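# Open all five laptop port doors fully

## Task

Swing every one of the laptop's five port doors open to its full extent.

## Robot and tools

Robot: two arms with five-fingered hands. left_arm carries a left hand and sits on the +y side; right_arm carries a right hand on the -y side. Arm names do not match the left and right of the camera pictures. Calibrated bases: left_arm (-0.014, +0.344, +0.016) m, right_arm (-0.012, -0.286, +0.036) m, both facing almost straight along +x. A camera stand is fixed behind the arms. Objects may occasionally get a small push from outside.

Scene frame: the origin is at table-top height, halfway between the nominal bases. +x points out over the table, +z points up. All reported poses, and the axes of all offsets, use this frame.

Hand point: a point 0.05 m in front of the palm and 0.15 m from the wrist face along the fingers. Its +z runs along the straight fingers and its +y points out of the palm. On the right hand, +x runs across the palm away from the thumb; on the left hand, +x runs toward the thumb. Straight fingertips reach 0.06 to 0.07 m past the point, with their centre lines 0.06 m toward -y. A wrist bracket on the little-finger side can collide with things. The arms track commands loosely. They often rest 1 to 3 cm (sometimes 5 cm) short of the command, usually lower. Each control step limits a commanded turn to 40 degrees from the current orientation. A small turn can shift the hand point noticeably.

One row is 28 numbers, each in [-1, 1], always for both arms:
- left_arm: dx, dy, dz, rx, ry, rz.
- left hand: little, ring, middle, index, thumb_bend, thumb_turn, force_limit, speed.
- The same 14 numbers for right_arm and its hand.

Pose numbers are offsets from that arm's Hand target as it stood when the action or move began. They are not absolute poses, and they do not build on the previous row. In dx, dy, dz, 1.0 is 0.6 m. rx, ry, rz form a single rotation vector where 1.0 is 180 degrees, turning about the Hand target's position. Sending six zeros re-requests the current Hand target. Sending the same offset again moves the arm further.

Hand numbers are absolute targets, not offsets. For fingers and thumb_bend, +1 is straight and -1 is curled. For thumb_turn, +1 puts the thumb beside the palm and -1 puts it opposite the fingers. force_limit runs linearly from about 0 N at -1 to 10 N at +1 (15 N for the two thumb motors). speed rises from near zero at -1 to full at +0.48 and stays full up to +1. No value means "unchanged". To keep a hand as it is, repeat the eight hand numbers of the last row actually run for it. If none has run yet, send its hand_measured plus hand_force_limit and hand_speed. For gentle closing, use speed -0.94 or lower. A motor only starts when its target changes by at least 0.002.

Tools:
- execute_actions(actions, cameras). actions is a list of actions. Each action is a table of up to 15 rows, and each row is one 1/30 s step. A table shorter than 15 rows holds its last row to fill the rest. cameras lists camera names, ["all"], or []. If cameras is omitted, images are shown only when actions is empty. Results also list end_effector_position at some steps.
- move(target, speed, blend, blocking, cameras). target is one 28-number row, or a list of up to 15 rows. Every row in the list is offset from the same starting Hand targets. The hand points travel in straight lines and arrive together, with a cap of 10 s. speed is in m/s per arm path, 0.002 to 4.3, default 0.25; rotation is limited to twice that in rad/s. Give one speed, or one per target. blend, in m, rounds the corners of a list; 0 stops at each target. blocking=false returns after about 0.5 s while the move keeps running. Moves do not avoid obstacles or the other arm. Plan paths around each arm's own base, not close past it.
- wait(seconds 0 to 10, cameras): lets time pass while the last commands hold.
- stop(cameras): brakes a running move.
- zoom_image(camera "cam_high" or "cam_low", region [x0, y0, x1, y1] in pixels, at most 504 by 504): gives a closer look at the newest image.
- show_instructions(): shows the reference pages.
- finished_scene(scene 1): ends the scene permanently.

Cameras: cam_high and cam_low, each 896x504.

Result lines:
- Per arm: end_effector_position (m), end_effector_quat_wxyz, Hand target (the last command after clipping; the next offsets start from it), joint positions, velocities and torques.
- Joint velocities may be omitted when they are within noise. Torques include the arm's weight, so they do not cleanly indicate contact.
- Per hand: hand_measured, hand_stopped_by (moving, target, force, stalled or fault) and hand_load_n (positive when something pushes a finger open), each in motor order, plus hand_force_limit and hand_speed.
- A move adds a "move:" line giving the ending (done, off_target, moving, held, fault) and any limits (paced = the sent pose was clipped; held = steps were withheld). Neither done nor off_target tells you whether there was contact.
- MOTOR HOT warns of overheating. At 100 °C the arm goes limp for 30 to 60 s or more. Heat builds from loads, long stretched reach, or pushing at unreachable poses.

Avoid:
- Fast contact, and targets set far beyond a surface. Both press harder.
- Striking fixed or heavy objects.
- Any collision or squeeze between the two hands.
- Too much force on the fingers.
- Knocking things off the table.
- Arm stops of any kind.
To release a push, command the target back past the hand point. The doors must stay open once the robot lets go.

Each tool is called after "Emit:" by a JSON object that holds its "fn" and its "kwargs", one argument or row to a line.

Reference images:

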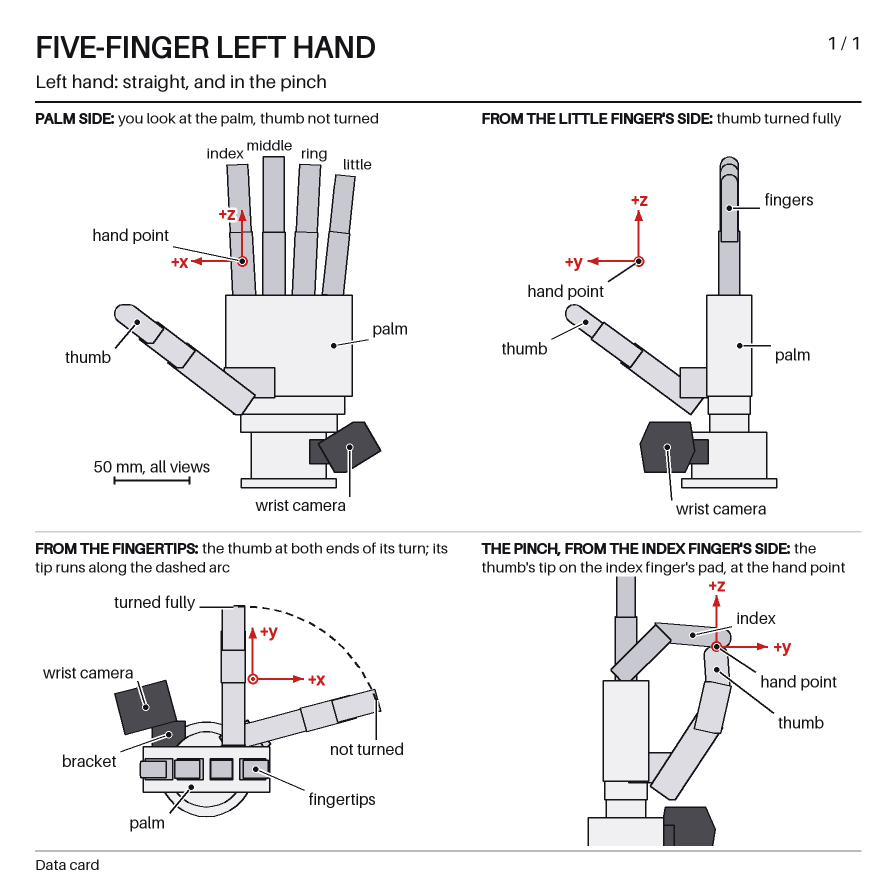

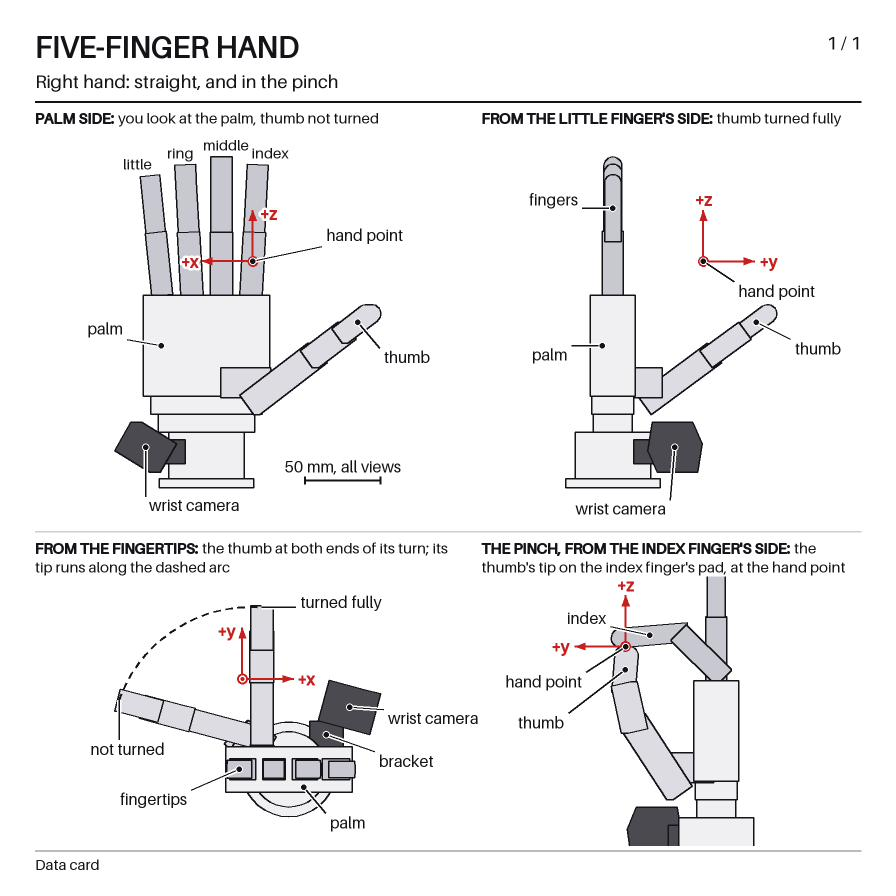

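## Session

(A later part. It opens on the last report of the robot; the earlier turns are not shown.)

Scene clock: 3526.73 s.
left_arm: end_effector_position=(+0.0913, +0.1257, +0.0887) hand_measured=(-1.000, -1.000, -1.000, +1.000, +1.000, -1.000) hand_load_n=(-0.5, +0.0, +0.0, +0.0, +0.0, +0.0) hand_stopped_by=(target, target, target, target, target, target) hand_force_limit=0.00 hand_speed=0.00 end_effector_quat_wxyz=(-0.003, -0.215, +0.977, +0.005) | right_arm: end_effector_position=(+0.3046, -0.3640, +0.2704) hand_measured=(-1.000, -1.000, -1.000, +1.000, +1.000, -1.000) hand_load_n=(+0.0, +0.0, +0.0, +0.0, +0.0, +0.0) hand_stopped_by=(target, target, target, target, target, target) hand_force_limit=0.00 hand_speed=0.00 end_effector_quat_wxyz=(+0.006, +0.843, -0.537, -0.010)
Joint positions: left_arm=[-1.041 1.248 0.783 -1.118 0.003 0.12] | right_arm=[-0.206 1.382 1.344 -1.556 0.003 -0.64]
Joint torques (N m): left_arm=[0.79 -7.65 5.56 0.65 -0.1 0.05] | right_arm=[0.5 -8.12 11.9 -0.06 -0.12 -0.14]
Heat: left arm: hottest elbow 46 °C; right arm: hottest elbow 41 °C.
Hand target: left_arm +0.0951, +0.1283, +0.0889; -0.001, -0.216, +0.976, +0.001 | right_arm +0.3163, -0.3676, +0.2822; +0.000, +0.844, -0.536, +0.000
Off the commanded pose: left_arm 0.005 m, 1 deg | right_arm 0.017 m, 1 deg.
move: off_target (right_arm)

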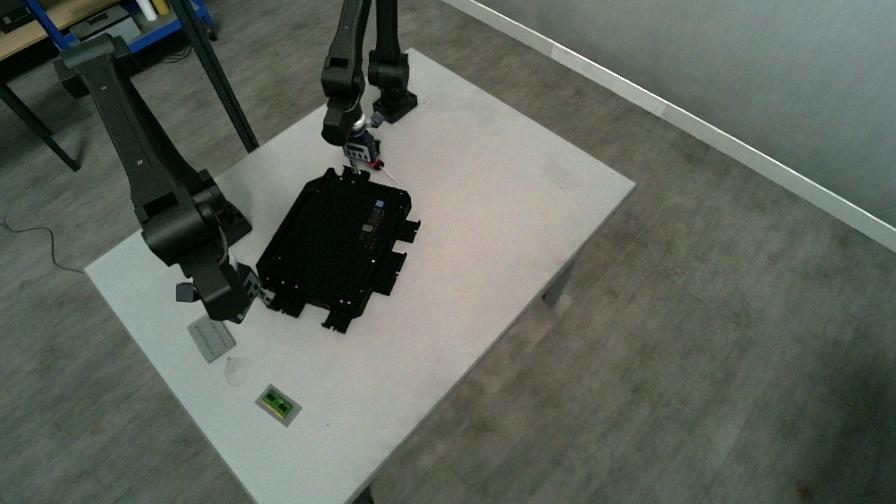

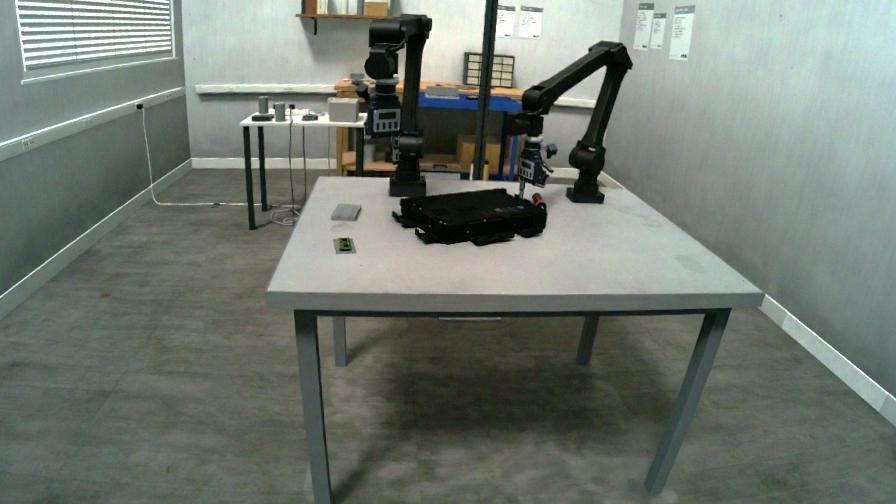

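Emit:
{"fn": "move", "kwargs": {
  "target": [-0.0035,0.0076,-0.0367,0,0,0,-1,-1,-1,1,1,-1,0,0,0,0,0,0,0,0,-1,-1,-1,1,1,-1,0,0],
  "speed": 0.03,
  "cameras": ["all"]
}}

Emit:
{"fn": "zoom_image", "kwargs": {
  "camera": "cam_high",
  "region": [320, 140, 380, 190]
}}

Emit:
{"fn": "zoom_image", "kwargs": {
  "camera": "cam_low",
  "region": [480, 140, 560, 220]
}}

Scene clock: 3546.23 s.
left_arm: end_effector_position=(+0.0900, +0.1293, +0.0786) hand_measured=(-1.000, -1.000, -1.000, +1.000, +1.000, -1.000) hand_load_n=(+0.0, +0.0, +0.0, -3.5, +0.0, +0.0) hand_stopped_by=(target, target, target, target, target, target) hand_force_limit=0.00 hand_speed=0.00 end_effector_quat_wxyz=(-0.001, -0.211, +0.977, -0.003) | right_arm: end_effector_position=(+0.3046, -0.3640, +0.2704) hand_measured=(-1.000, -1.000, -1.000, +1.000, +1.000, -1.000) hand_load_n=(+0.0, +0.0, +0.0, +0.0, +0.0, +0.0) hand_stopped_by=(target, target, target, target, target, target) hand_force_limit=0.00 hand_speed=0.00 end_effector_quat_wxyz=(+0.006, +0.843, -0.537, -0.010)
Joint positions: left_arm=[-1.039 1.238 0.749 -1.077 0.004 0.129] | right_arm=[-0.206 1.382 1.344 -1.556 0.003 -0.64]
Joint torques (N m): left_arm=[1.14 -4.78 4.26 1.74 -0.11 -0.05] | right_arm=[0.91 -8.35 11.88 -0.01 -0.11 -0.14]
Heat: left arm: hottest elbow 46 °C; right arm: hottest elbow 41 °C.
Hand target: left_arm +0.0930, +0.1330, +0.0668; -0.001, -0.216, +0.976, +0.001 | right_arm +0.3163, -0.3676, +0.2822; +0.000, +0.844, -0.536, +0.000
Off the commanded pose: left_arm 0.013 m, 1 deg | right_arm 0.017 m, 1 deg.
move: off_target (left_arm, right_arm)

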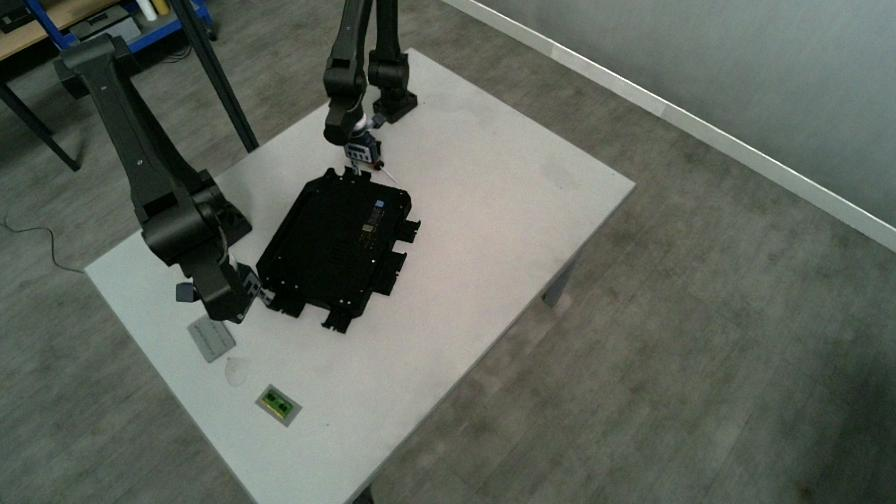

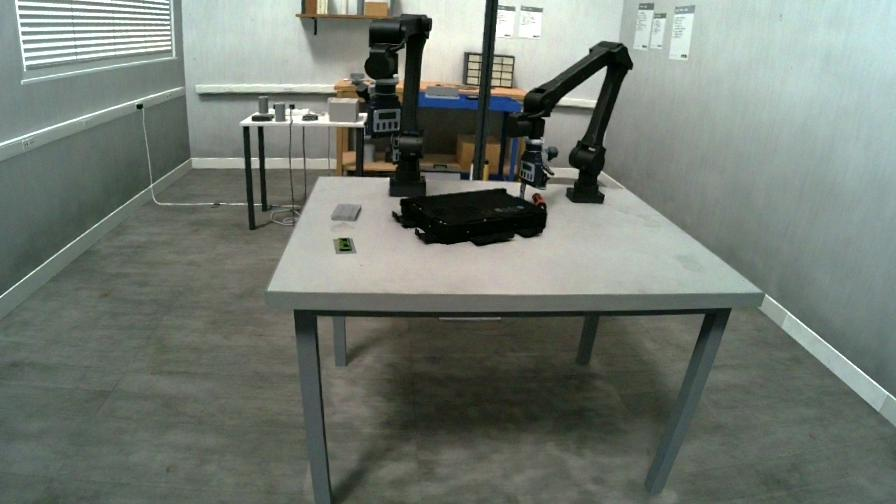

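Scaled by 8.400 from the camera's 896x504 image, which has a finer 1280x720 frame.

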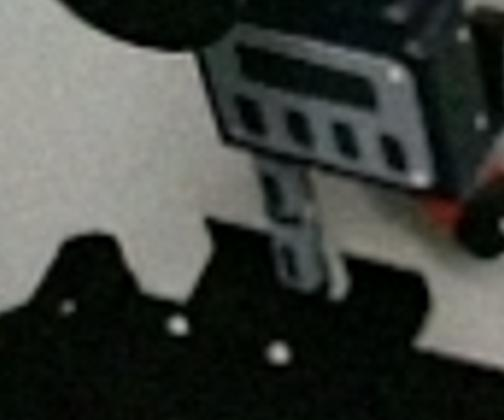

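Scaled by 6.300 from the camera's 896x504 image, which has a finer 1280x720 frame.

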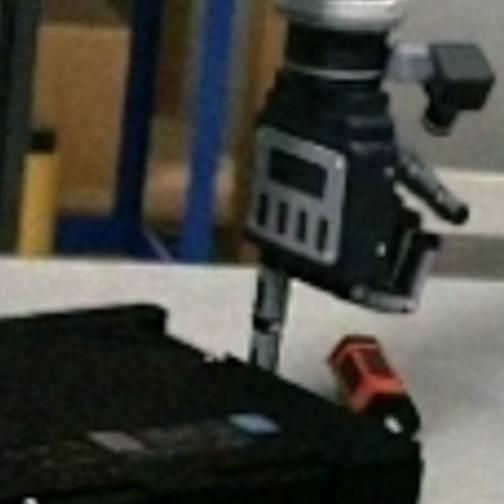

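Emit:
{"fn": "move", "kwargs": {
  "target": [
    [0.0141,-0.0302,0.030,0,0,0,-1,-1,-1,1,1,-1,0,0,0,0,0,0,0,0,-1,-1,-1,1,1,-1,0,0],
    [0.0141,-0.0302,0.30,0,0,0,-1,-1,-1,1,1,-1,0,0,0,0,0,0,0,0,-1,-1,-1,1,1,-1,0,0]
  ],
  "speed": [0.03,0.1],
  "blend": 0.003,
  "cameras": ["all"]
}}

Emit:
{"fn": "zoom_image", "kwargs": {
  "camera": "cam_high",
  "region": [320, 140, 380, 190]
}}

Emit:
{"fn": "zoom_image", "kwargs": {
  "camera": "cam_low",
  "region": [380, 160, 580, 260]
}}

Scene clock: 3564.27 s.
left_arm: end_effector_position=(+0.0948, +0.1219, +0.2311) hand_measured=(-1.000, -1.000, -1.000, +1.000, +1.000, -1.000) hand_load_n=(+0.0, +0.5, +0.0, +0.0, +0.0, +0.0) hand_stopped_by=(target, target, target, target, target, target) hand_force_limit=0.00 hand_speed=0.00 end_effector_quat_wxyz=(-0.009, -0.211, +0.977, +0.020) | right_arm: end_effector_position=(+0.3046, -0.3640, +0.2704) hand_measured=(-1.000, -1.000, -1.000, +1.000, +1.000, -1.000) hand_load_n=(+0.0, +0.0, +0.0, +0.0, +0.0, +0.0) hand_stopped_by=(target, target, target, target, target, target) hand_force_limit=0.00 hand_speed=0.00 end_effector_quat_wxyz=(+0.006, +0.843, -0.537, -0.010)
Joint positions: left_arm=[-1.039 1.179 1.111 -1.545 0.004 0.13] | right_arm=[-0.206 1.382 1.344 -1.556 0.003 -0.64]
Joint torques (N m): left_arm=[-0.15 -6.71 9.66 -0.13 -0.14 -0.12] | right_arm=[0.73 -7.88 11.84 -0.08 -0.07 -0.14]
Heat: left arm: hottest elbow 46 °C; right arm: hottest elbow 41 °C.
Hand target: left_arm +0.1015, +0.1149, +0.2468; -0.001, -0.216, +0.976, +0.001 | right_arm +0.3163, -0.3676, +0.2822; +0.000, +0.844, -0.536, +0.000
Off the commanded pose: left_arm 0.018 m, 2 deg | right_arm 0.017 m, 1 deg.
move: off_target (left_arm, right_arm)

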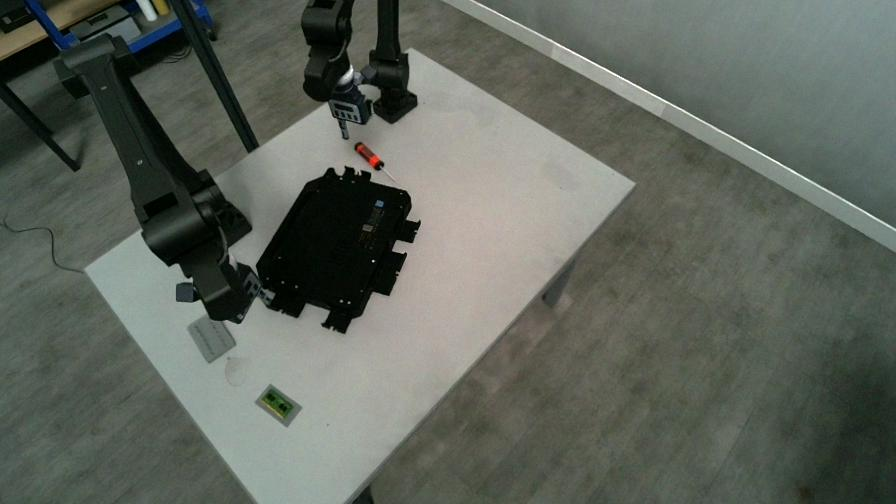

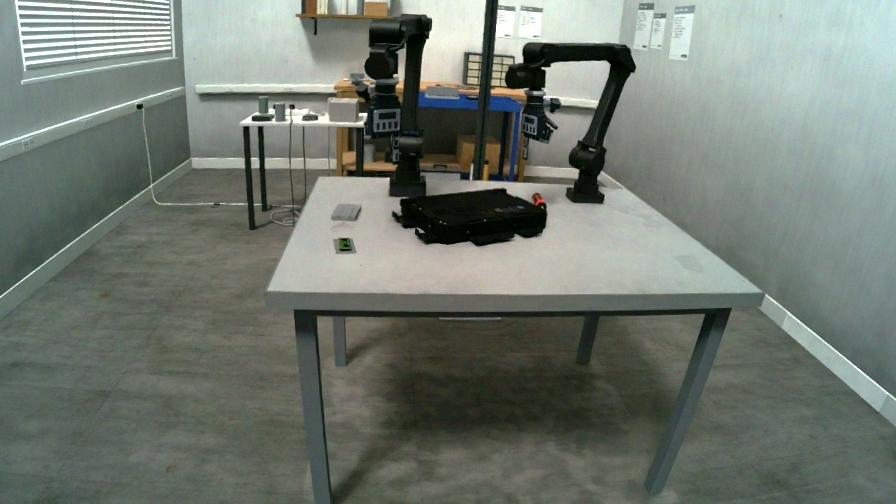

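Scaled by 8.400 from the camera's 896x504 image, which has a finer 1280x720 frame.

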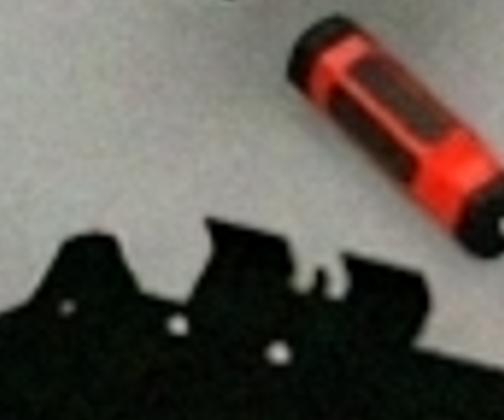

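Scaled by 2.520 from the camera's 896x504 image, which has a finer 1280x720 frame.

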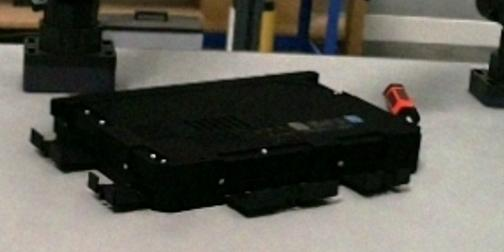

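Emit:
{"fn": "zoom_image", "kwargs": {
  "camera": "cam_high",
  "region": [240, 160, 440, 340]
}}

Emit:
{"fn": "zoom_image", "kwargs": {
  "camera": "cam_low",
  "region": [385, 185, 475, 255]
}}

Emit:
{"fn": "zoom_image", "kwargs": {
  "camera": "cam_low",
  "region": [460, 180, 560, 255]
}}

Scaled by 2.520 from the camera's 896x504 image, which has a finer 1280x720 frame.

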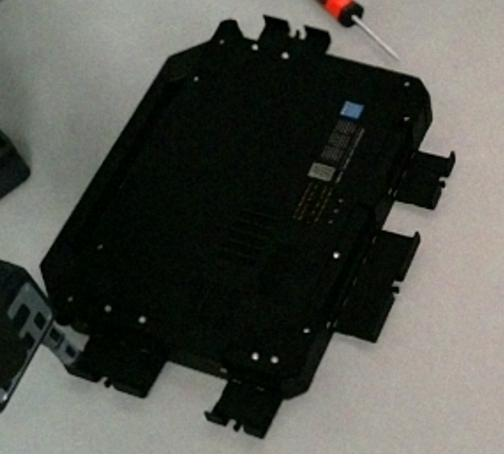

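Scaled by 5.600 from the camera's 896x504 image, which has a finer 1280x720 frame.

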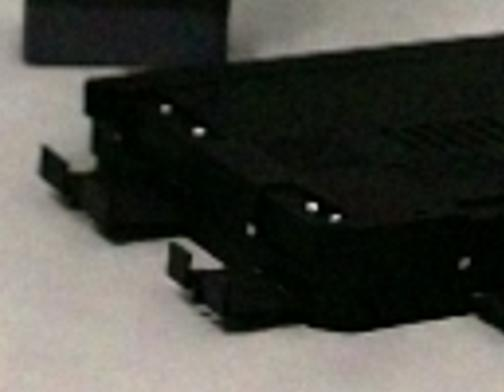

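Scaled by 5.040 from the camera's 896x504 image, which has a finer 1280x720 frame.

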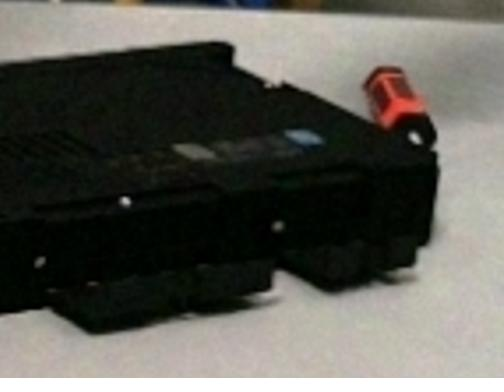

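Emit:
{"fn": "zoom_image", "kwargs": {
  "camera": "cam_high",
  "region": [360, 200, 430, 300]
}}

Emit:
{"fn": "zoom_image", "kwargs": {
  "camera": "cam_high",
  "region": [255, 270, 365, 340]
}}

Emit:
{"fn": "zoom_image", "kwargs": {
  "camera": "cam_low",
  "region": [465, 215, 555, 250]
}}

Scaled by 5.040 from the camera's 896x504 image, which has a finer 1280x720 frame.

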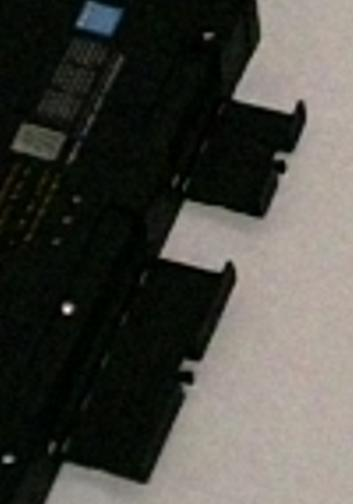

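Scaled by 4.582 from the camera's 896x504 image, which has a finer 1280x720 frame.

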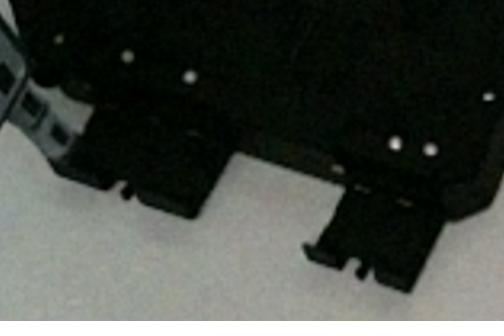

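Scaled by 5.600 from the camera's 896x504 image, which has a finer 1280x720 frame.

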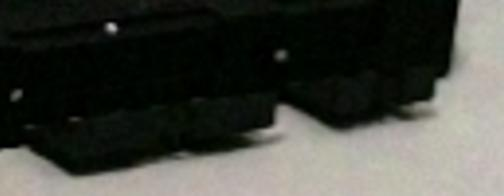

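Emit:
{"fn": "finished_scene", "kwargs": {

}}

The scene is finished: the task was done.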